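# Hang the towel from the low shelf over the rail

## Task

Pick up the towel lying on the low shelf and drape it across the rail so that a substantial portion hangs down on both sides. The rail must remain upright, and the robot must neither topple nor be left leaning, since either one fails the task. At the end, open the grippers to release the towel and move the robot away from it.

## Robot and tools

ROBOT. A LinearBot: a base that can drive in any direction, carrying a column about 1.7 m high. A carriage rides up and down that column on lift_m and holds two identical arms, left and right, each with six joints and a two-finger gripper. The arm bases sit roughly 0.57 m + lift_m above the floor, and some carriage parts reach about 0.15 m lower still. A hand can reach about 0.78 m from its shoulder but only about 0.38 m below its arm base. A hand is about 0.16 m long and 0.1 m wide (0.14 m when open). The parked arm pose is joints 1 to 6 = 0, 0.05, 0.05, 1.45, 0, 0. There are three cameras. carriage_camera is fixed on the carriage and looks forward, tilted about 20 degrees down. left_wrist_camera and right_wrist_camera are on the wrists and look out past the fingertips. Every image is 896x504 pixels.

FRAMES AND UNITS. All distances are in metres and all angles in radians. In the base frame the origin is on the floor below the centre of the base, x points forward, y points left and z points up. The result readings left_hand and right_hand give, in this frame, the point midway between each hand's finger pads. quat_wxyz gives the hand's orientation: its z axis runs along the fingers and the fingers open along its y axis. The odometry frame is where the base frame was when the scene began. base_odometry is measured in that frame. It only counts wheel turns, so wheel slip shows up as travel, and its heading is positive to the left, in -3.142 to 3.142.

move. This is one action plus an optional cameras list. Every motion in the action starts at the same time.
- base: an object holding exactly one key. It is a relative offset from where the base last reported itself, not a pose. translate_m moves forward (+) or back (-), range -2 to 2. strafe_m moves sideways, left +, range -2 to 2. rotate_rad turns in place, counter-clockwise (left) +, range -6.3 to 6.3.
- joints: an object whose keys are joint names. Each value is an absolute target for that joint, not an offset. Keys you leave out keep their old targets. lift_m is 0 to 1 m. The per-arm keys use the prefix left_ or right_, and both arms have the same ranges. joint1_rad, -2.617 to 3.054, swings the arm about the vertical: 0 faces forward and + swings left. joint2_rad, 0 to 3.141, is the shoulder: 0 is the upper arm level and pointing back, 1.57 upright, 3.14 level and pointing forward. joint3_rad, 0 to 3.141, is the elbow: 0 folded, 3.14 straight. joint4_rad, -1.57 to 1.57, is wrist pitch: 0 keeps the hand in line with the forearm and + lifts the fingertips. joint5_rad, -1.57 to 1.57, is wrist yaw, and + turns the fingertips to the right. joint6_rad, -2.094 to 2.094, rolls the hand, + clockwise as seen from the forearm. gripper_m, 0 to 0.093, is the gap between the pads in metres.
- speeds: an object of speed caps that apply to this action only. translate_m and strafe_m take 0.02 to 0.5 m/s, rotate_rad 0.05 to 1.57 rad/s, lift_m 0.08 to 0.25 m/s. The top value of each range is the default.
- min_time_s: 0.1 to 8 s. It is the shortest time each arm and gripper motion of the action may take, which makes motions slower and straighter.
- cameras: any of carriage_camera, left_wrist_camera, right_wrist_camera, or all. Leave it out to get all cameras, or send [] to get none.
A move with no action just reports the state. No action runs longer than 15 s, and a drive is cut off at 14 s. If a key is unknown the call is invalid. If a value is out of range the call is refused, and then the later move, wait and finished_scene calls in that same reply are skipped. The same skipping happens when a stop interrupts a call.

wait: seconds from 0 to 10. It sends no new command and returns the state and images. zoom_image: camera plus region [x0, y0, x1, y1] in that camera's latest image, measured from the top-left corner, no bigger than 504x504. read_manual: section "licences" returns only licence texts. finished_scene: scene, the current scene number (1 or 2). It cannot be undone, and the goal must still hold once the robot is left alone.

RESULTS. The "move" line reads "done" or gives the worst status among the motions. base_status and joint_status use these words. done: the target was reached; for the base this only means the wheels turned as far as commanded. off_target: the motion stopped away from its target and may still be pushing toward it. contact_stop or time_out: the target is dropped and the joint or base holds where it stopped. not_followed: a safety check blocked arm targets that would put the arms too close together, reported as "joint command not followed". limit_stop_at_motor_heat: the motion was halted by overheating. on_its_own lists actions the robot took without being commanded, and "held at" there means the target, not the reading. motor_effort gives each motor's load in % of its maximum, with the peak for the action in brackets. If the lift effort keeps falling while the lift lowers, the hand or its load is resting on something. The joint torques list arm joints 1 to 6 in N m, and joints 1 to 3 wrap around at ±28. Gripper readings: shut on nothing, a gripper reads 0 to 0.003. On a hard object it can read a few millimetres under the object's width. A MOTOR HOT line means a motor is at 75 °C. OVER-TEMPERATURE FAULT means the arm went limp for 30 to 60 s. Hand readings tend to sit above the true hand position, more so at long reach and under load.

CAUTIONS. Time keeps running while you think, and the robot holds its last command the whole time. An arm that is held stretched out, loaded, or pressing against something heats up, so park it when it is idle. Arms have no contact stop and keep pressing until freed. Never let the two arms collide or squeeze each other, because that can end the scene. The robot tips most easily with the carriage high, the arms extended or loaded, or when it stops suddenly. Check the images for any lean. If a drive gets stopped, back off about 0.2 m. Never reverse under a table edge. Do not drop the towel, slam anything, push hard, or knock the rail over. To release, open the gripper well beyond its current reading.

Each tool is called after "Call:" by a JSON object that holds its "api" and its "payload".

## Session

Call:
{"api": "move", "payload": {"cameras": ["carriage_camera"]}}

Scene clock: 0.00 s.
Joint torques (N m): no reading
base_odometry: x=+0.000 y=+0.000 heading=+0.000
base_status: not commanded
joint_positions: lift_m=+0.300 left_joint1_rad=+0.010 left_joint2_rad=+0.036 left_joint3_rad=+0.049 left_joint4_rad=+1.496 left_joint5_rad=-0.025 left_joint6_rad=+0.050 left_gripper_m=+0.09396 right_joint1_rad=-0.020 right_joint2_rad=+0.069 right_joint3_rad=+0.062 right_joint4_rad=+1.432 right_joint5_rad=+0.032 right_joint6_rad=+0.011 right_gripper_m=+0.09396
joint_status: not commanded
motor_effort: lift_m=+23 drive_wheels=+1
left_hand: x=+0.2366 y=+0.3073 z=+1.3226 quat_wxyz=(+0.999, -0.012, +0.031, +0.030) (m; base frame)
right_hand: x=+0.2586 y=-0.3092 z=+1.3243 quat_wxyz=(+0.997, +0.017, +0.073, -0.005) (m; base frame)
pictures: carriage_camera

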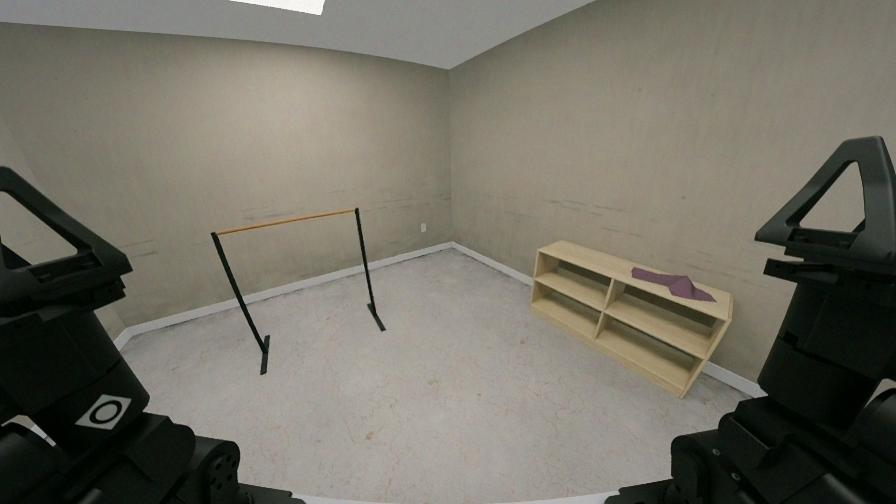

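Call:
{"api": "zoom_image", "payload": {"camera": "carriage_camera", "region": [500, 220, 760, 410]}}

Call:
{"api": "zoom_image", "payload": {"camera": "carriage_camera", "region": [190, 190, 410, 390]}}

Scaled by 1.938 (camera's finer frame: 1280x720).

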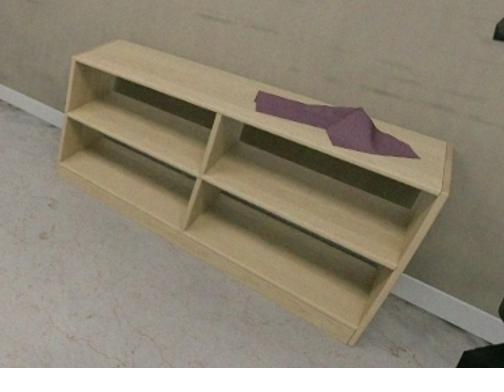

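Scaled by 2.291 (camera's finer frame: 1280x720).

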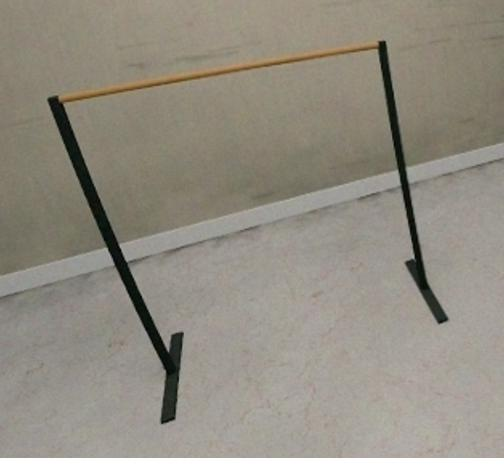

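Call:
{"api": "move", "payload": {"base": {"rotate_rad": -0.966}, "cameras": []}}

Call:
{"api": "move", "payload": {"base": {"strafe_m": 0.285}, "cameras": []}}

Call:
{"api": "move", "payload": {"base": {"translate_m": 1.0}, "cameras": ["carriage_camera"]}}

Call:
{"api": "zoom_image", "payload": {"camera": "carriage_camera", "region": [350, 250, 670, 430]}}

Scene clock: 26.67 s.
Joint torques (N m): left_arm=[-0.28 3.89 5.53 -0.31 0.04 -0.07] | right_arm=[-0.21 3.69 6.05 -0.13 0.05 0.06]
move: done
base_odometry: x=+0.000 y=+0.000 heading=-0.965
base_status: done
joint_positions: lift_m=+0.300 left_joint1_rad=+0.010 left_joint2_rad=+0.036 left_joint3_rad=+0.049 left_joint4_rad=+1.496 left_joint5_rad=-0.025 left_joint6_rad=+0.050 left_gripper_m=+0.09396 right_joint1_rad=-0.020 right_joint2_rad=+0.069 right_joint3_rad=+0.062 right_joint4_rad=+1.432 right_joint5_rad=+0.032 right_joint6_rad=+0.011 right_gripper_m=+0.09396
joint_status: not commanded
motor_effort: lift_m=+23(23) drive_wheels=+6(14)
left_hand: x=+0.2366 y=+0.3073 z=+1.3226 quat_wxyz=(+0.999, -0.012, +0.031, +0.030)
right_hand: x=+0.2586 y=-0.3092 z=+1.3243 quat_wxyz=(+0.997, +0.017, +0.073, -0.005)

Scene clock: 29.10 s.
Joint torques (N m): left_arm=[-0.2 3.93 5.5 -0.3 0.06 -0.08] | right_arm=[-0.02 3.75 6.01 -0.11 0.05 0.06]
move: done
base_odometry: x=+0.235 y=+0.162 heading=-0.967
base_status: done
joint_positions: lift_m=+0.300 left_joint1_rad=+0.009 left_joint2_rad=+0.036 left_joint3_rad=+0.049 left_joint4_rad=+1.496 left_joint5_rad=-0.025 left_joint6_rad=+0.050 left_gripper_m=+0.09396 right_joint1_rad=-0.020 right_joint2_rad=+0.069 right_joint3_rad=+0.062 right_joint4_rad=+1.432 right_joint5_rad=+0.032 right_joint6_rad=+0.011 right_gripper_m=+0.09396
joint_status: not commanded
motor_effort: lift_m=+23(23) drive_wheels=-6(16)
left_hand: x=+0.2366 y=+0.3073 z=+1.3226 quat_wxyz=(+0.999, -0.012, +0.031, +0.030)
right_hand: x=+0.2586 y=-0.3092 z=+1.3243 quat_wxyz=(+0.997, +0.017, +0.073, -0.005)

Scene clock: 33.40 s.
Joint torques (N m): left_arm=[-0.23 3.9 5.45 -0.3 0.06 -0.08] | right_arm=[-0.23 3.73 6.05 -0.08 0.06 0.06]
move: done
base_odometry: x=+0.804 y=-0.661 heading=-0.966
base_status: done
joint_positions: lift_m=+0.300 left_joint1_rad=+0.009 left_joint2_rad=+0.036 left_joint3_rad=+0.049 left_joint4_rad=+1.495 left_joint5_rad=-0.025 left_joint6_rad=+0.050 left_gripper_m=+0.09396 right_joint1_rad=-0.020 right_joint2_rad=+0.069 right_joint3_rad=+0.062 right_joint4_rad=+1.431 right_joint5_rad=+0.032 right_joint6_rad=+0.011 right_gripper_m=+0.09396
joint_status: not commanded
motor_effort: lift_m=+23(23) drive_wheels=-4(14)
left_hand: x=+0.2367 y=+0.3073 z=+1.3226 quat_wxyz=(+0.999, -0.012, +0.032, +0.030)
right_hand: x=+0.2587 y=-0.3092 z=+1.3243 quat_wxyz=(+0.997, +0.017, +0.073, -0.005)

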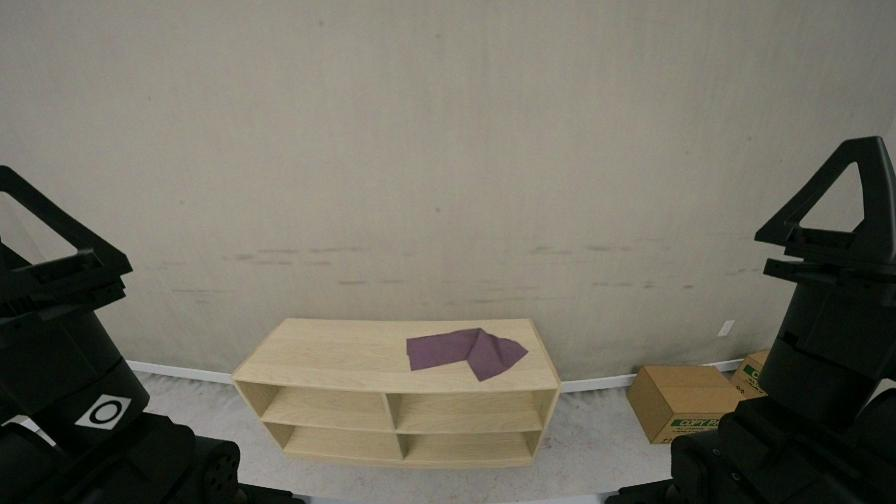

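Scaled by 1.575 (camera's finer frame: 1280x720).

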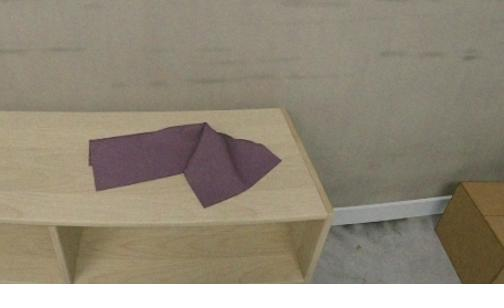

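Call:
{"api": "move", "payload": {"base": {"translate_m": 0.21}, "joints": {"left_joint1_rad": -0.456, "left_joint2_rad": 2.485, "left_joint3_rad": 1.485, "left_joint4_rad": -0.577, "left_joint5_rad": 0, "left_joint6_rad": -0.6, "left_gripper_m": 0.065}, "speeds": {"translate_m": 0.2}, "min_time_s": 2.5, "cameras": ["carriage_camera", "left_wrist_camera"]}}

Call:
{"api": "zoom_image", "payload": {"camera": "carriage_camera", "region": [360, 300, 600, 500]}}

Scene clock: 54.17 s.
Joint torques (N m): left_arm=[-0.72 -9.92 5.85 0.27 0.12 -0.17] | right_arm=[-0.17 3.69 6.08 -0.11 0.04 0.06]
move: done
base_odometry: x=+0.923 y=-0.833 heading=-0.965
base_status: done
joint_positions: lift_m=+0.300 left_joint1_rad=-0.452 left_joint2_rad=+2.465 left_joint3_rad=+1.469 left_joint4_rad=-0.555 left_joint5_rad=-0.012 left_joint6_rad=-0.590 left_gripper_m=+0.06510 right_joint1_rad=-0.020 right_joint2_rad=+0.069 right_joint3_rad=+0.062 right_joint4_rad=+1.431 right_joint5_rad=+0.032 right_joint6_rad=+0.011 right_gripper_m=+0.09396
joint_status: all done
motor_effort: lift_m=+23(23) drive_wheels=-3(12)
left_hand: x=+0.5944 y=+0.1240 z=+0.7509 quat_wxyz=(+0.011, -0.069, +0.998, +0.000)
right_hand: x=+0.2588 y=-0.3092 z=+1.3243 quat_wxyz=(+0.997, +0.017, +0.073, -0.005)
left_wrist_camera: T_world_to_cam=[[0.115066, -0.993131, 0.0212196, 0.0374428], [-0.816357, -0.0823705, 0.571643, 0.0681652], [-0.565969, -0.0830993, -0.820228, 1.08347], [0, 0, 0, 1]] pos_world=[0.66455, 0.132836, 0.848933]

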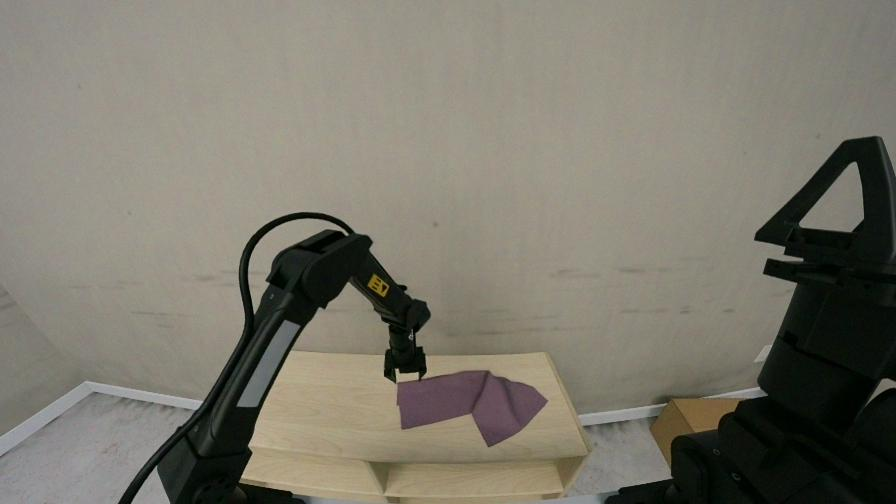

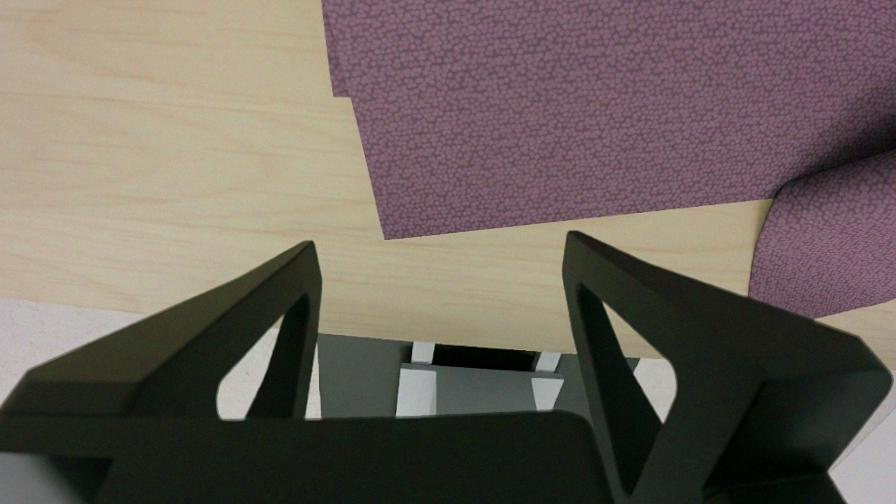

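Scaled by 2.100 (camera's finer frame: 1280x720).

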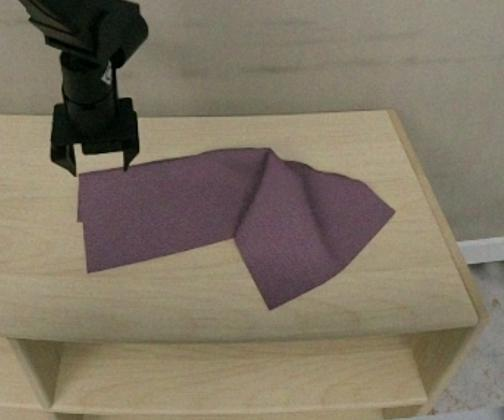

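Call:
{"api": "move", "payload": {"joints": {"lift_m": 0.19}, "speeds": {"lift_m": 0.15}, "cameras": ["left_wrist_camera"]}}

Call:
{"api": "move", "payload": {"joints": {"lift_m": 0.178}, "speeds": {"lift_m": 0.08}, "cameras": ["left_wrist_camera"]}}

Scene clock: 69.63 s.
Joint torques (N m): left_arm=[-0.7 -10.69 5.3 0.32 0.1 -0.18] | right_arm=[-0.23 3.64 6.05 -0.1 0.06 0.06]
move: done
base_odometry: x=+0.923 y=-0.833 heading=-0.965
base_status: not commanded
joint_positions: lift_m=+0.190 left_joint1_rad=-0.452 left_joint2_rad=+2.474 left_joint3_rad=+1.476 left_joint4_rad=-0.563 left_joint5_rad=-0.011 left_joint6_rad=-0.592 left_gripper_m=+0.06510 right_joint1_rad=-0.020 right_joint2_rad=+0.069 right_joint3_rad=+0.062 right_joint4_rad=+1.431 right_joint5_rad=+0.032 right_joint6_rad=+0.011 right_gripper_m=+0.09396
joint_status: all done
motor_effort: lift_m=+20(20) drive_wheels=-3(4)
left_hand: x=+0.5932 y=+0.1243 z=+0.6392 quat_wxyz=(+0.007, -0.070, +0.998, +0.002)
right_hand: x=+0.2588 y=-0.3092 z=+1.2146 quat_wxyz=(+0.997, +0.017, +0.073, -0.005)
left_wrist_camera: T_world_to_cam=[[0.11711, -0.992972, 0.0170986, 0.0417128], [-0.810977, -0.0856795, 0.578771, 0.123726], [-0.573238, -0.0816464, -0.815311, 0.992238], [0, 0, 0, 1]] pos_world=[0.664243, 0.133033, 0.73666]

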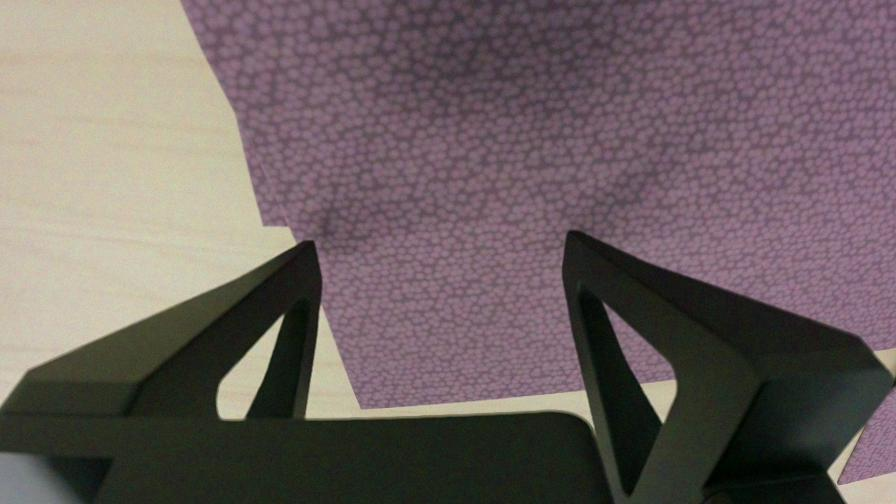

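Scene clock: 70.17 s.
Joint torques (N m): left_arm=[-0.69 -10.24 4.27 0.58 0.03 -0.18] | right_arm=[-0.21 3.71 6.05 -0.11 0.05 0.06]
move: done
base_odometry: x=+0.923 y=-0.833 heading=-0.965
base_status: not commanded
joint_positions: lift_m=+0.179 left_joint1_rad=-0.452 left_joint2_rad=+2.468 left_joint3_rad=+1.488 left_joint4_rad=-0.588 left_joint5_rad=-0.004 left_joint6_rad=-0.592 left_gripper_m=+0.06509 right_joint1_rad=-0.020 right_joint2_rad=+0.069 right_joint3_rad=+0.062 right_joint4_rad=+1.431 right_joint5_rad=+0.032 right_joint6_rad=+0.011 right_gripper_m=+0.09396
joint_status: all done
motor_effort: lift_m=+18(19) drive_wheels=-3(4)
left_hand: x=+0.5931 y=+0.1232 z=+0.6320 quat_wxyz=(+0.002, -0.070, +0.998, +0.001)
right_hand: x=+0.2588 y=-0.3092 z=+1.2028 quat_wxyz=(+0.997, +0.017, +0.073, -0.005)
left_wrist_camera: T_world_to_cam=[[0.117169, -0.992937, 0.0186167, 0.0397201], [-0.805535, -0.0840576, 0.586555, 0.119252], [-0.580848, -0.0837225, -0.809695, 0.987391], [0, 0, 0, 1]] pos_world=[0.664932, 0.13213, 0.728798]

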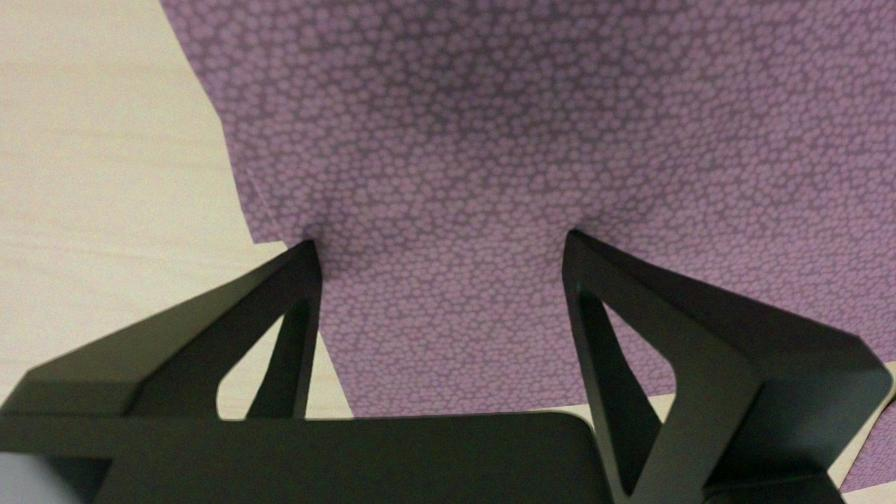

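Call:
{"api": "move", "payload": {"joints": {"lift_m": 0.192}, "speeds": {"lift_m": 0.1}, "cameras": []}}

Call:
{"api": "move", "payload": {"joints": {"left_joint1_rad": -0.495, "left_joint2_rad": 2.495}, "min_time_s": 0.7, "cameras": ["left_wrist_camera"]}}

Call:
{"api": "move", "payload": {"joints": {"lift_m": 0.172}, "speeds": {"lift_m": 0.08}, "cameras": ["left_wrist_camera"]}}

Scene clock: 78.87 s.
Joint torques (N m): left_arm=[-0.77 -10.41 4.42 0.54 0.02 -0.16] | right_arm=[-0.16 3.4 6.11 -0.09 0.03 0.07]
move: done
base_odometry: x=+0.923 y=-0.833 heading=-0.965
base_status: not commanded
joint_positions: lift_m=+0.192 left_joint1_rad=-0.452 left_joint2_rad=+2.471 left_joint3_rad=+1.487 left_joint4_rad=-0.586 left_joint5_rad=-0.003 left_joint6_rad=-0.592 left_gripper_m=+0.06509 right_joint1_rad=-0.020 right_joint2_rad=+0.069 right_joint3_rad=+0.062 right_joint4_rad=+1.431 right_joint5_rad=+0.032 right_joint6_rad=+0.011 right_gripper_m=+0.09396
joint_status: all done
motor_effort: lift_m=+24(29) drive_wheels=+4(5)
left_hand: x=+0.5925 y=+0.1233 z=+0.6439 quat_wxyz=(+0.001, -0.070, +0.998, +0.001)
right_hand: x=+0.2588 y=-0.3092 z=+1.2160 quat_wxyz=(+0.997, +0.017, +0.073, -0.005)

Scene clock: 79.87 s.
Joint torques (N m): left_arm=[-0.57 -9.47 4.4 0.56 0.03 -0.18] | right_arm=[-0.17 3.73 6.05 -0.11 0.05 0.07]
move: done
base_odometry: x=+0.923 y=-0.833 heading=-0.965
base_status: not commanded
joint_positions: lift_m=+0.192 left_joint1_rad=-0.493 left_joint2_rad=+2.471 left_joint3_rad=+1.487 left_joint4_rad=-0.586 left_joint5_rad=-0.003 left_joint6_rad=-0.592 left_gripper_m=+0.06509 right_joint1_rad=-0.020 right_joint2_rad=+0.069 right_joint3_rad=+0.062 right_joint4_rad=+1.431 right_joint5_rad=+0.032 right_joint6_rad=+0.011 right_gripper_m=+0.09396
joint_status: all done
motor_effort: lift_m=+25(25) drive_wheels=+4(4)
left_hand: x=+0.5848 y=+0.1081 z=+0.6439 quat_wxyz=(+0.001, -0.050, +0.999, +0.001)
right_hand: x=+0.2588 y=-0.3092 z=+1.2160 quat_wxyz=(+0.997, +0.017, +0.073, -0.005)
left_wrist_camera: T_world_to_cam=[[0.0762835, -0.996915, 0.0184576, 0.0499284], [-0.807332, -0.0508919, 0.587898, 0.101012], [-0.585145, -0.0597484, -0.808724, 0.990214], [0, 0, 0, 1]] pos_world=[0.65716, 0.114079, 0.740504]

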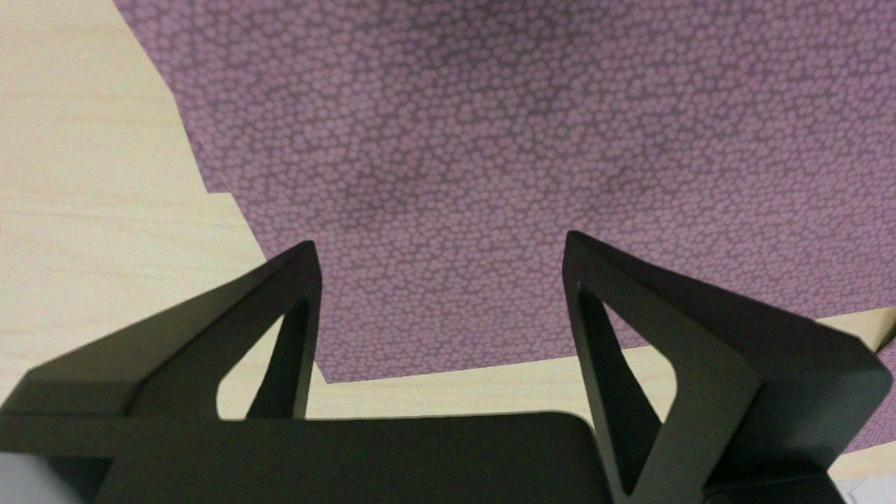

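Scene clock: 80.50 s.
Joint torques (N m): left_arm=[-0.57 -8.49 3.85 0.8 -0.11 -0.19] | right_arm=[-0.21 3.69 6.02 -0.11 0.04 0.07]
move: done
base_odometry: x=+0.923 y=-0.833 heading=-0.965
base_status: not commanded
joint_positions: lift_m=+0.173 left_joint1_rad=-0.493 left_joint2_rad=+2.459 left_joint3_rad=+1.495 left_joint4_rad=-0.610 left_joint5_rad=+0.009 left_joint6_rad=-0.592 left_gripper_m=+0.06508 right_joint1_rad=-0.020 right_joint2_rad=+0.069 right_joint3_rad=+0.062 right_joint4_rad=+1.432 right_joint5_rad=+0.032 right_joint6_rad=+0.011 right_gripper_m=+0.09396
joint_status: all done
motor_effort: lift_m=+18(18) drive_wheels=+4(6)
left_hand: x=+0.5839 y=+0.1062 z=+0.6308 quat_wxyz=(-0.004, -0.050, +0.999, -0.003)
right_hand: x=+0.2586 y=-0.3092 z=+1.1969 quat_wxyz=(+0.997, +0.017, +0.073, -0.005)
left_wrist_camera: T_world_to_cam=[[0.0764782, -0.996731, 0.0260403, 0.043413], [-0.801294, -0.0458984, 0.596507, 0.0983802], [-0.593362, -0.0664858, -0.802185, 0.980409], [0, 0, 0, 1]] pos_world=[0.657249, 0.11297, 0.726655]

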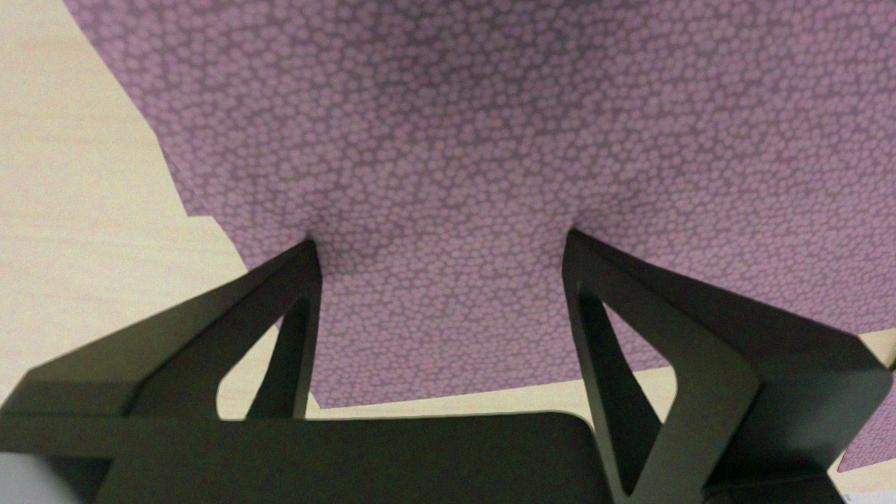

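Good: both tips on the cloth with pressure. Close.

Call:
{"api": "move", "payload": {"joints": {"left_gripper_m": 0.0}, "min_time_s": 1.5, "cameras": ["left_wrist_camera"]}}

Call:
{"api": "move", "payload": {"joints": {"lift_m": 0.65}, "speeds": {"lift_m": 0.15}, "cameras": ["carriage_camera", "left_wrist_camera"]}}

Call:
{"api": "zoom_image", "payload": {"camera": "carriage_camera", "region": [320, 300, 560, 500]}}

Scene clock: 85.40 s.
Joint torques (N m): left_arm=[-0.16 -8.54 3.69 0.7 -0.16 -0.16] | right_arm=[-0.14 3.69 6.04 -0.11 0.05 0.07]
move: done
base_odometry: x=+0.923 y=-0.833 heading=-0.965
base_status: not commanded
joint_positions: lift_m=+0.173 left_joint1_rad=-0.497 left_joint2_rad=+2.459 left_joint3_rad=+1.497 left_joint4_rad=-0.596 left_joint5_rad=+0.013 left_joint6_rad=-0.592 left_gripper_m=+0.00311 right_joint1_rad=-0.020 right_joint2_rad=+0.069 right_joint3_rad=+0.062 right_joint4_rad=+1.432 right_joint5_rad=+0.032 right_joint6_rad=+0.011 right_gripper_m=+0.09396
joint_status: all done
motor_effort: lift_m=+18(18) drive_wheels=+5(5)
left_hand: x=+0.5867 y=+0.1018 z=+0.6313 quat_wxyz=(+0.002, -0.048, +0.999, -0.009)
right_hand: x=+0.2586 y=-0.3092 z=+1.1969 quat_wxyz=(+0.997, +0.017, +0.073, -0.005)
left_wrist_camera: T_world_to_cam=[[0.0722691, -0.996623, 0.038993, 0.0331022], [-0.808892, -0.0356944, 0.586873, 0.109649], [-0.5835, -0.0739539, -0.808739, 0.981243], [0, 0, 0, 1]] pos_world=[0.658857, 0.109471, 0.727929]

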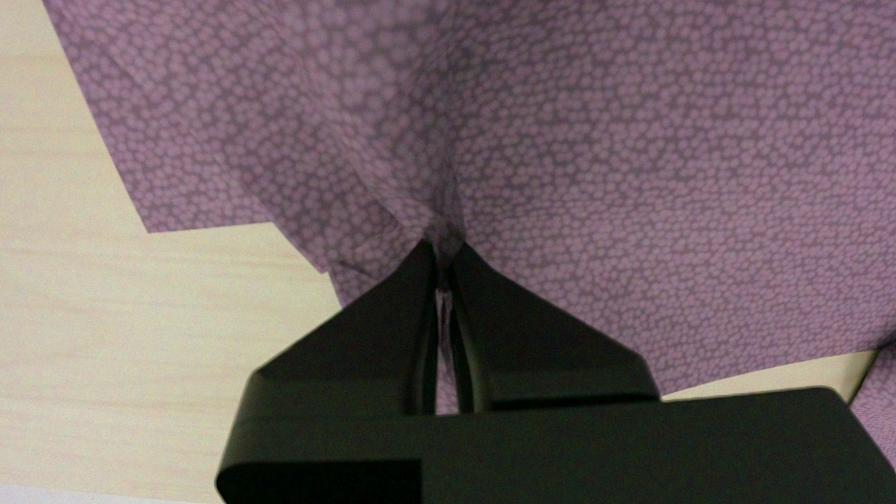

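Scene clock: 89.03 s.
Joint torques (N m): left_arm=[-0.16 -10.06 4.15 0.56 -0.11 -0.16] | right_arm=[-0.14 3.93 5.87 -0.07 0.05 0.06]
move: done
base_odometry: x=+0.923 y=-0.833 heading=-0.965
base_status: not commanded
joint_positions: lift_m=+0.650 left_joint1_rad=-0.497 left_joint2_rad=+2.476 left_joint3_rad=+1.489 left_joint4_rad=-0.587 left_joint5_rad=+0.011 left_joint6_rad=-0.593 left_gripper_m=+0.00304 right_joint1_rad=-0.020 right_joint2_rad=+0.069 right_joint3_rad=+0.062 right_joint4_rad=+1.432 right_joint5_rad=+0.032 right_joint6_rad=+0.011 right_gripper_m=+0.09396
joint_status: all done
motor_effort: lift_m=+25(29) drive_wheels=+4(5)
left_hand: x=+0.5822 y=+0.1048 z=+1.1002 quat_wxyz=(-0.004, -0.048, +0.999, -0.004)
right_hand: x=+0.2586 y=-0.3092 z=+1.6740 quat_wxyz=(+0.997, +0.017, +0.073, -0.005)
carriage_camera: T_world_to_cam=[[-0.00554303, -0.999684, -0.0245377, 0.0443842], [-0.377596, 0.0248139, -0.925638, 1.59233], [0.925954, 0.00413448, -0.377614, 0.484237], [0, 0, 0, 1]] pos_world=[0.15312, 0.00285626, 1.65786]
left_wrist_camera: T_world_to_cam=[[0.073073, -0.99693, 0.0281128, 0.0297134], [-0.801329, -0.0419077, 0.596754, -0.183711], [-0.593744, -0.0661342, -0.801932, 1.35568], [0, 0, 0, 1]] pos_world=[0.655544, 0.11158, 1.19596]

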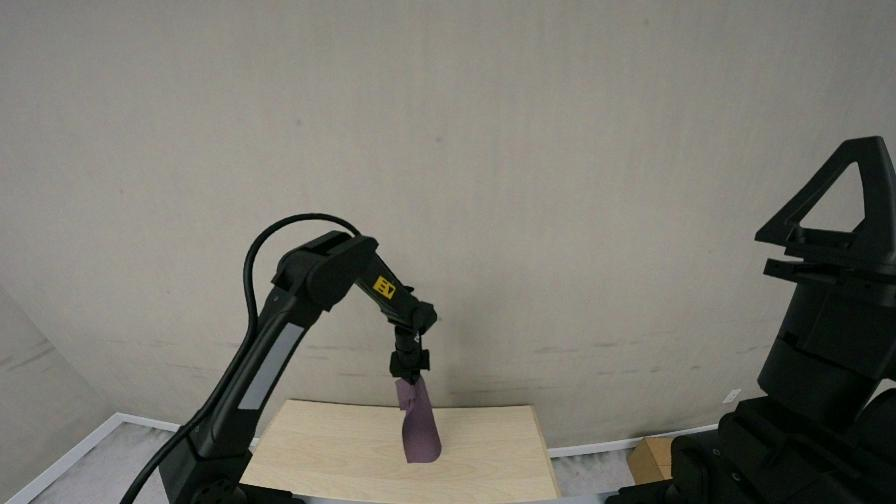

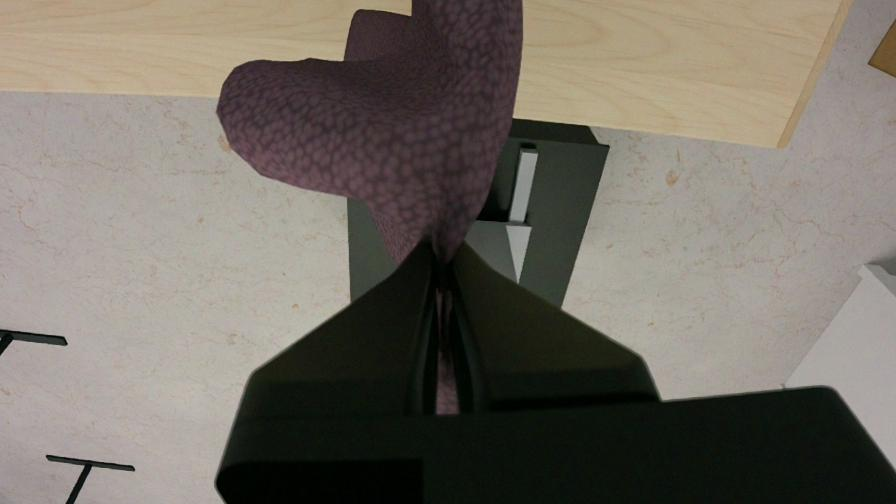

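Scaled by 2.100 (camera's finer frame: 1280x720).

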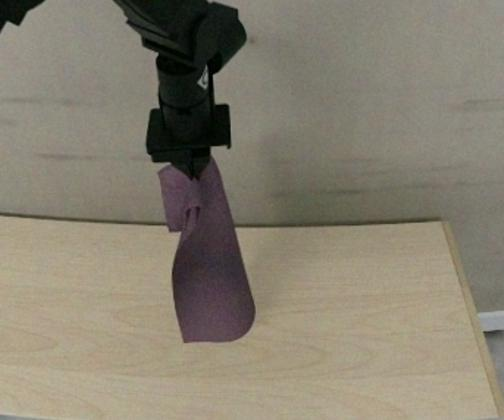

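Call:
{"api": "move", "payload": {"base": {"translate_m": -0.45}, "speeds": {"translate_m": 0.4}, "cameras": []}}

Call:
{"api": "move", "payload": {"base": {"rotate_rad": 1.528}, "speeds": {"rotate_rad": 0.9}, "cameras": ["carriage_camera"]}}

Call:
{"api": "move", "payload": {"base": {"strafe_m": 0.72}, "speeds": {"strafe_m": 0.4}, "cameras": ["carriage_camera"]}}

Call:
{"api": "zoom_image", "payload": {"camera": "carriage_camera", "region": [280, 220, 580, 470]}}

Scene clock: 103.23 s.
Joint torques (N m): left_arm=[-0.42 -10.03 4.25 0.53 -0.11 -0.16] | right_arm=[-0.18 3.66 6.02 -0.21 0.04 0.07]
move: done
base_odometry: x=+0.667 y=-0.463 heading=-0.965
base_status: done
joint_positions: lift_m=+0.650 left_joint1_rad=-0.495 left_joint2_rad=+2.476 left_joint3_rad=+1.489 left_joint4_rad=-0.585 left_joint5_rad=+0.008 left_joint6_rad=-0.593 left_gripper_m=+0.00304 right_joint1_rad=-0.020 right_joint2_rad=+0.069 right_joint3_rad=+0.062 right_joint4_rad=+1.431 right_joint5_rad=+0.033 right_joint6_rad=+0.011 right_gripper_m=+0.09396
joint_status: not commanded
motor_effort: lift_m=+25(25) drive_wheels=-1(12)
left_hand: x=+0.5832 y=+0.1059 z=+1.1001 quat_wxyz=(-0.003, -0.049, +0.999, -0.003)
right_hand: x=+0.2587 y=-0.3092 z=+1.6740 quat_wxyz=(+0.997, +0.017, +0.073, -0.005)

Scene clock: 106.37 s.
Joint torques (N m): left_arm=[-0.73 -10.06 4.18 0.53 -0.11 -0.16] | right_arm=[-0.25 3.69 6.06 -0.09 0.06 0.05]
move: done
base_odometry: x=+0.668 y=-0.463 heading=+0.562
base_status: done
joint_positions: lift_m=+0.650 left_joint1_rad=-0.491 left_joint2_rad=+2.476 left_joint3_rad=+1.489 left_joint4_rad=-0.583 left_joint5_rad=+0.008 left_joint6_rad=-0.593 left_gripper_m=+0.00304 right_joint1_rad=-0.020 right_joint2_rad=+0.069 right_joint3_rad=+0.062 right_joint4_rad=+1.431 right_joint5_rad=+0.033 right_joint6_rad=+0.011 right_gripper_m=+0.09397
joint_status: not commanded
motor_effort: lift_m=+25(25) drive_wheels=+7(13)
left_hand: x=+0.5845 y=+0.1072 z=+1.1001 quat_wxyz=(-0.002, -0.051, +0.999, -0.003)
right_hand: x=+0.2587 y=-0.3092 z=+1.6740 quat_wxyz=(+0.997, +0.017, +0.073, -0.005)
carriage_camera: T_world_to_cam=[[-0.00554303, -0.999684, -0.0245377, 0.0443842], [-0.377596, 0.0248139, -0.925638, 1.59233], [0.925954, 0.00413448, -0.377614, 0.484237], [0, 0, 0, 1]] pos_world=[0.15312, 0.00285626, 1.65786]

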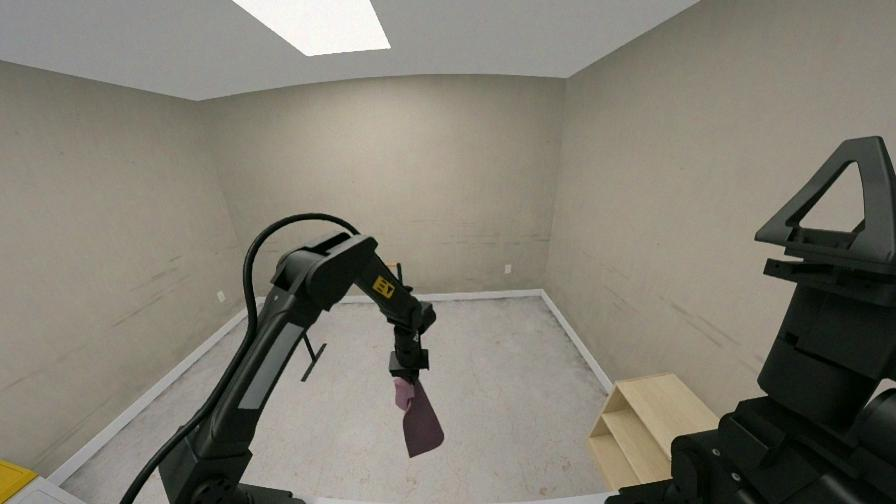

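Scene clock: 110.07 s.
Joint torques (N m): left_arm=[-0.5 -10.09 4.18 0.52 -0.11 -0.16] | right_arm=[-0.14 3.6 6.04 -0.09 0.05 0.06]
move: done
base_odometry: x=+0.283 y=+0.146 heading=+0.563
base_status: done
joint_positions: lift_m=+0.650 left_joint1_rad=-0.493 left_joint2_rad=+2.476 left_joint3_rad=+1.489 left_joint4_rad=-0.583 left_joint5_rad=+0.008 left_joint6_rad=-0.593 left_gripper_m=+0.00304 right_joint1_rad=-0.020 right_joint2_rad=+0.069 right_joint3_rad=+0.062 right_joint4_rad=+1.431 right_joint5_rad=+0.033 right_joint6_rad=+0.011 right_gripper_m=+0.09397
joint_status: not commanded
motor_effort: lift_m=+25(25) drive_wheels=-6(19)
left_hand: x=+0.5839 y=+0.1063 z=+1.1001 quat_wxyz=(-0.002, -0.050, +0.999, -0.003)
right_hand: x=+0.2587 y=-0.3092 z=+1.6740 quat_wxyz=(+0.997, +0.017, +0.073, -0.005)
carriage_camera: T_world_to_cam=[[-0.00554303, -0.999684, -0.0245377, 0.0443842], [-0.377596, 0.0248139, -0.925638, 1.59233], [0.925954, 0.00413448, -0.377614, 0.484237], [0, 0, 0, 1]] pos_world=[0.15312, 0.00285626, 1.65786]

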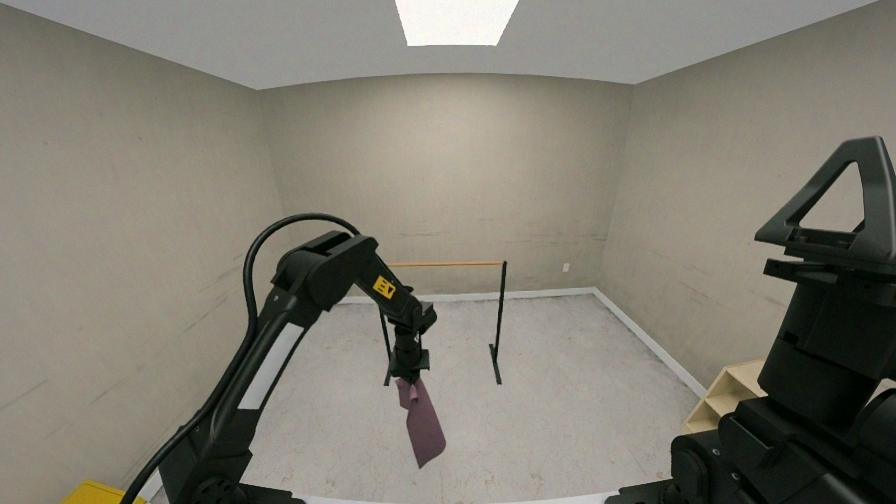

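Scaled by 1.680 (camera's finer frame: 1280x720).

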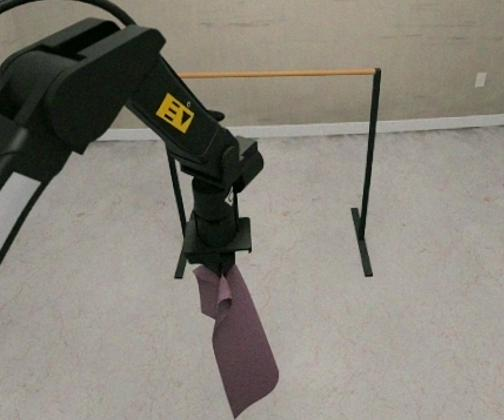

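Call:
{"api": "move", "payload": {"base": {"translate_m": 0.95}, "speeds": {"translate_m": 0.25}, "cameras": ["carriage_camera"]}}

Scene clock: 140.97 s.
Joint torques (N m): left_arm=[-0.51 -10.04 4.18 0.54 -0.1 -0.18] | right_arm=[-0.2 3.63 6.11 -0.1 0.05 0.07]
move: done
base_odometry: x=+1.086 y=+0.654 heading=+0.564
base_status: done
joint_positions: lift_m=+0.650 left_joint1_rad=-0.493 left_joint2_rad=+2.476 left_joint3_rad=+1.489 left_joint4_rad=-0.583 left_joint5_rad=+0.008 left_joint6_rad=-0.593 left_gripper_m=+0.00304 right_joint1_rad=-0.020 right_joint2_rad=+0.069 right_joint3_rad=+0.062 right_joint4_rad=+1.432 right_joint5_rad=+0.033 right_joint6_rad=+0.011 right_gripper_m=+0.09397
joint_status: not commanded
motor_effort: lift_m=+25(25) drive_wheels=-4(12)
left_hand: x=+0.5840 y=+0.1064 z=+1.1001 quat_wxyz=(-0.002, -0.050, +0.999, -0.003)
right_hand: x=+0.2586 y=-0.3092 z=+1.6740 quat_wxyz=(+0.997, +0.017, +0.073, -0.005)
carriage_camera: T_world_to_cam=[[-0.00554303, -0.999684, -0.0245377, 0.0443842], [-0.377596, 0.0248139, -0.925638, 1.59233], [0.925954, 0.00413448, -0.377614, 0.484237], [0, 0, 0, 1]] pos_world=[0.15312, 0.00285626, 1.65786]

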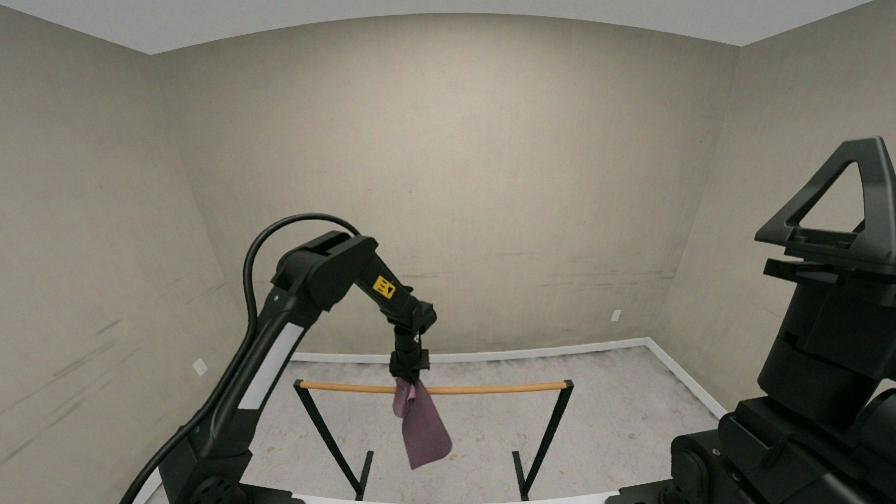

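Call:
{"api": "move", "payload": {"joints": {"lift_m": 0.70, "left_joint1_rad": -0.31, "left_joint2_rad": 2.485, "left_joint3_rad": 1.411, "left_joint4_rad": -0.341, "left_joint6_rad": -0.37}, "min_time_s": 2, "cameras": ["carriage_camera"]}}

Call:
{"api": "zoom_image", "payload": {"camera": "carriage_camera", "region": [260, 260, 600, 504]}}

Scene clock: 154.80 s.
Joint torques (N m): left_arm=[0.2 -11.81 4.01 1.09 -0.07 0.02] | right_arm=[-0.2 3.7 6.06 -0.11 0.03 0.07]
move: done
base_odometry: x=+1.086 y=+0.654 heading=+0.564
base_status: not commanded
joint_positions: lift_m=+0.700 left_joint1_rad=-0.315 left_joint2_rad=+2.486 left_joint3_rad=+1.417 left_joint4_rad=-0.367 left_joint5_rad=+0.008 left_joint6_rad=-0.380 left_gripper_m=+0.00304 right_joint1_rad=-0.020 right_joint2_rad=+0.069 right_joint3_rad=+0.062 right_joint4_rad=+1.432 right_joint5_rad=+0.033 right_joint6_rad=+0.011 right_gripper_m=+0.09397
joint_status: all done
motor_effort: lift_m=+25(30) drive_wheels=-3(5)
left_hand: x=+0.6317 y=+0.1674 z=+1.1357 quat_wxyz=(+0.062, -0.032, +0.997, -0.026)
right_hand: x=+0.2586 y=-0.3092 z=+1.7240 quat_wxyz=(+0.997, +0.017, +0.073, -0.005)
carriage_camera: T_world_to_cam=[[-0.00554303, -0.999684, -0.0245377, 0.0456111], [-0.377596, 0.0248139, -0.925638, 1.63861], [0.925954, 0.00413448, -0.377614, 0.503118], [0, 0, 0, 1]] pos_world=[0.15312, 0.00285626, 1.70786]

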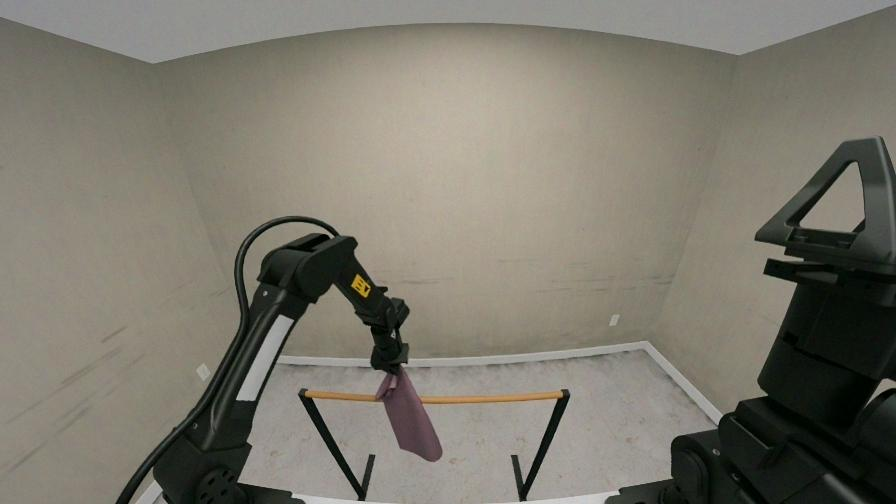

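Scaled by 1.482 (camera's finer frame: 1280x720).

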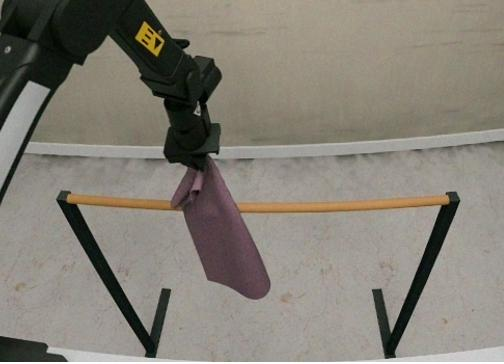

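Call:
{"api": "move", "payload": {"joints": {"lift_m": 0.61, "left_joint1_rad": -0.2335, "left_joint2_rad": 2.72, "left_joint3_rad": 1.87, "left_joint4_rad": -0.2437, "left_joint6_rad": -0.28}, "min_time_s": 3, "speeds": {"lift_m": 0.08}, "cameras": ["carriage_camera"]}}

Call:
{"api": "zoom_image", "payload": {"camera": "carriage_camera", "region": [260, 260, 600, 504]}}

Scene clock: 162.00 s.
Joint torques (N m): left_arm=[0.31 -11.84 7.56 1.82 -0.06 0.03] | right_arm=[-0.21 3.63 6.05 -0.12 0.05 0.06]
move: done
base_odometry: x=+1.086 y=+0.654 heading=+0.564
base_status: not commanded
joint_positions: lift_m=+0.610 left_joint1_rad=-0.240 left_joint2_rad=+2.696 left_joint3_rad=+1.847 left_joint4_rad=-0.275 left_joint5_rad=+0.008 left_joint6_rad=-0.289 left_gripper_m=+0.00303 right_joint1_rad=-0.020 right_joint2_rad=+0.069 right_joint3_rad=+0.062 right_joint4_rad=+1.432 right_joint5_rad=+0.033 right_joint6_rad=+0.011 right_gripper_m=+0.09397
joint_status: all done
motor_effort: lift_m=+19(20) drive_wheels=+4(5)
left_hand: x=+0.7758 y=+0.1658 z=+1.0631 quat_wxyz=(+0.213, -0.023, +0.975, -0.062)
right_hand: x=+0.2586 y=-0.3092 z=+1.6347 quat_wxyz=(+0.997, +0.017, +0.073, -0.005)
carriage_camera: T_world_to_cam=[[-0.00554303, -0.999684, -0.0245377, 0.0434199], [-0.377596, 0.0248139, -0.925638, 1.55595], [0.925954, 0.00413448, -0.377614, 0.469397], [0, 0, 0, 1]] pos_world=[0.15312, 0.00285626, 1.61856]

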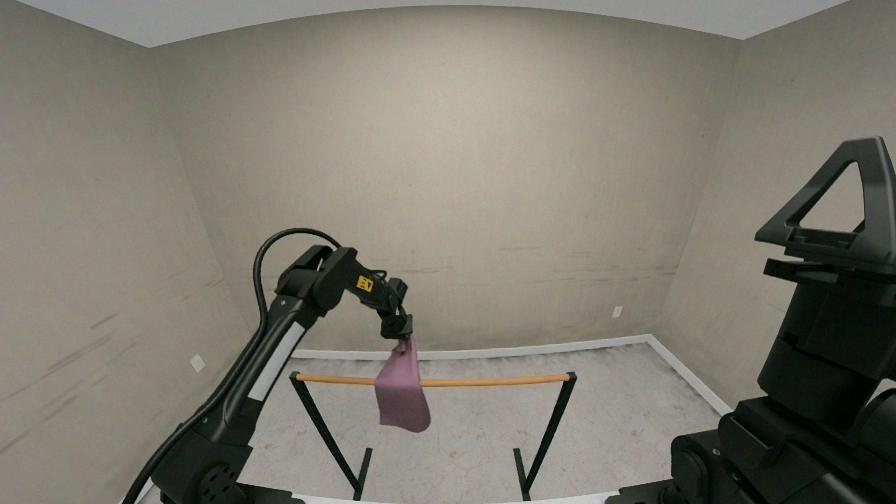

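Scaled by 1.482 (camera's finer frame: 1280x720).

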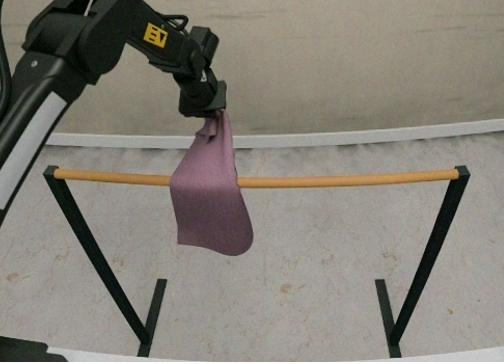

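Call:
{"api": "move", "payload": {"joints": {"lift_m": 0.46}, "speeds": {"lift_m": 0.1}, "cameras": ["carriage_camera"]}}

Call:
{"api": "zoom_image", "payload": {"camera": "carriage_camera", "region": [260, 220, 600, 464]}}

Scene clock: 171.47 s.
Joint torques (N m): left_arm=[0.21 -12.67 7.04 1.72 -0.08 0.02] | right_arm=[-0.17 3.64 5.94 -0.13 0.05 0.07]
move: done
base_odometry: x=+1.086 y=+0.654 heading=+0.564
base_status: not commanded
joint_positions: lift_m=+0.460 left_joint1_rad=-0.240 left_joint2_rad=+2.704 left_joint3_rad=+1.854 left_joint4_rad=-0.263 left_joint5_rad=+0.008 left_joint6_rad=-0.288 left_gripper_m=+0.00303 right_joint1_rad=-0.020 right_joint2_rad=+0.069 right_joint3_rad=+0.062 right_joint4_rad=+1.432 right_joint5_rad=+0.033 right_joint6_rad=+0.011 right_gripper_m=+0.09397
joint_status: all done
motor_effort: lift_m=+20(20) drive_wheels=+5(5)
left_hand: x=+0.7787 y=+0.1651 z=+0.9119 quat_wxyz=(+0.218, -0.022, +0.974, -0.063)
right_hand: x=+0.2586 y=-0.3092 z=+1.4846 quat_wxyz=(+0.997, +0.017, +0.073, -0.005)
carriage_camera: T_world_to_cam=[[-0.00554303, -0.999684, -0.0245377, 0.0397368], [-0.377596, 0.0248139, -0.925638, 1.41701], [0.925954, 0.00413448, -0.377614, 0.412717], [0, 0, 0, 1]] pos_world=[0.15312, 0.00285626, 1.46846]

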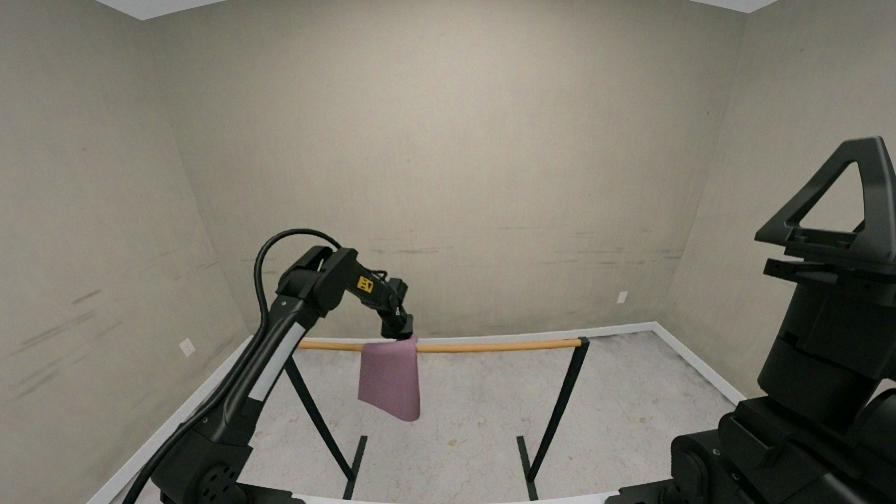

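Scaled by 1.482 (camera's finer frame: 1280x720).

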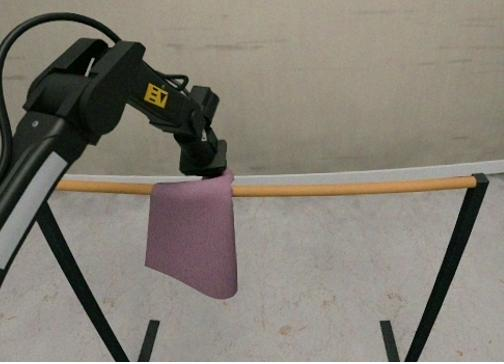

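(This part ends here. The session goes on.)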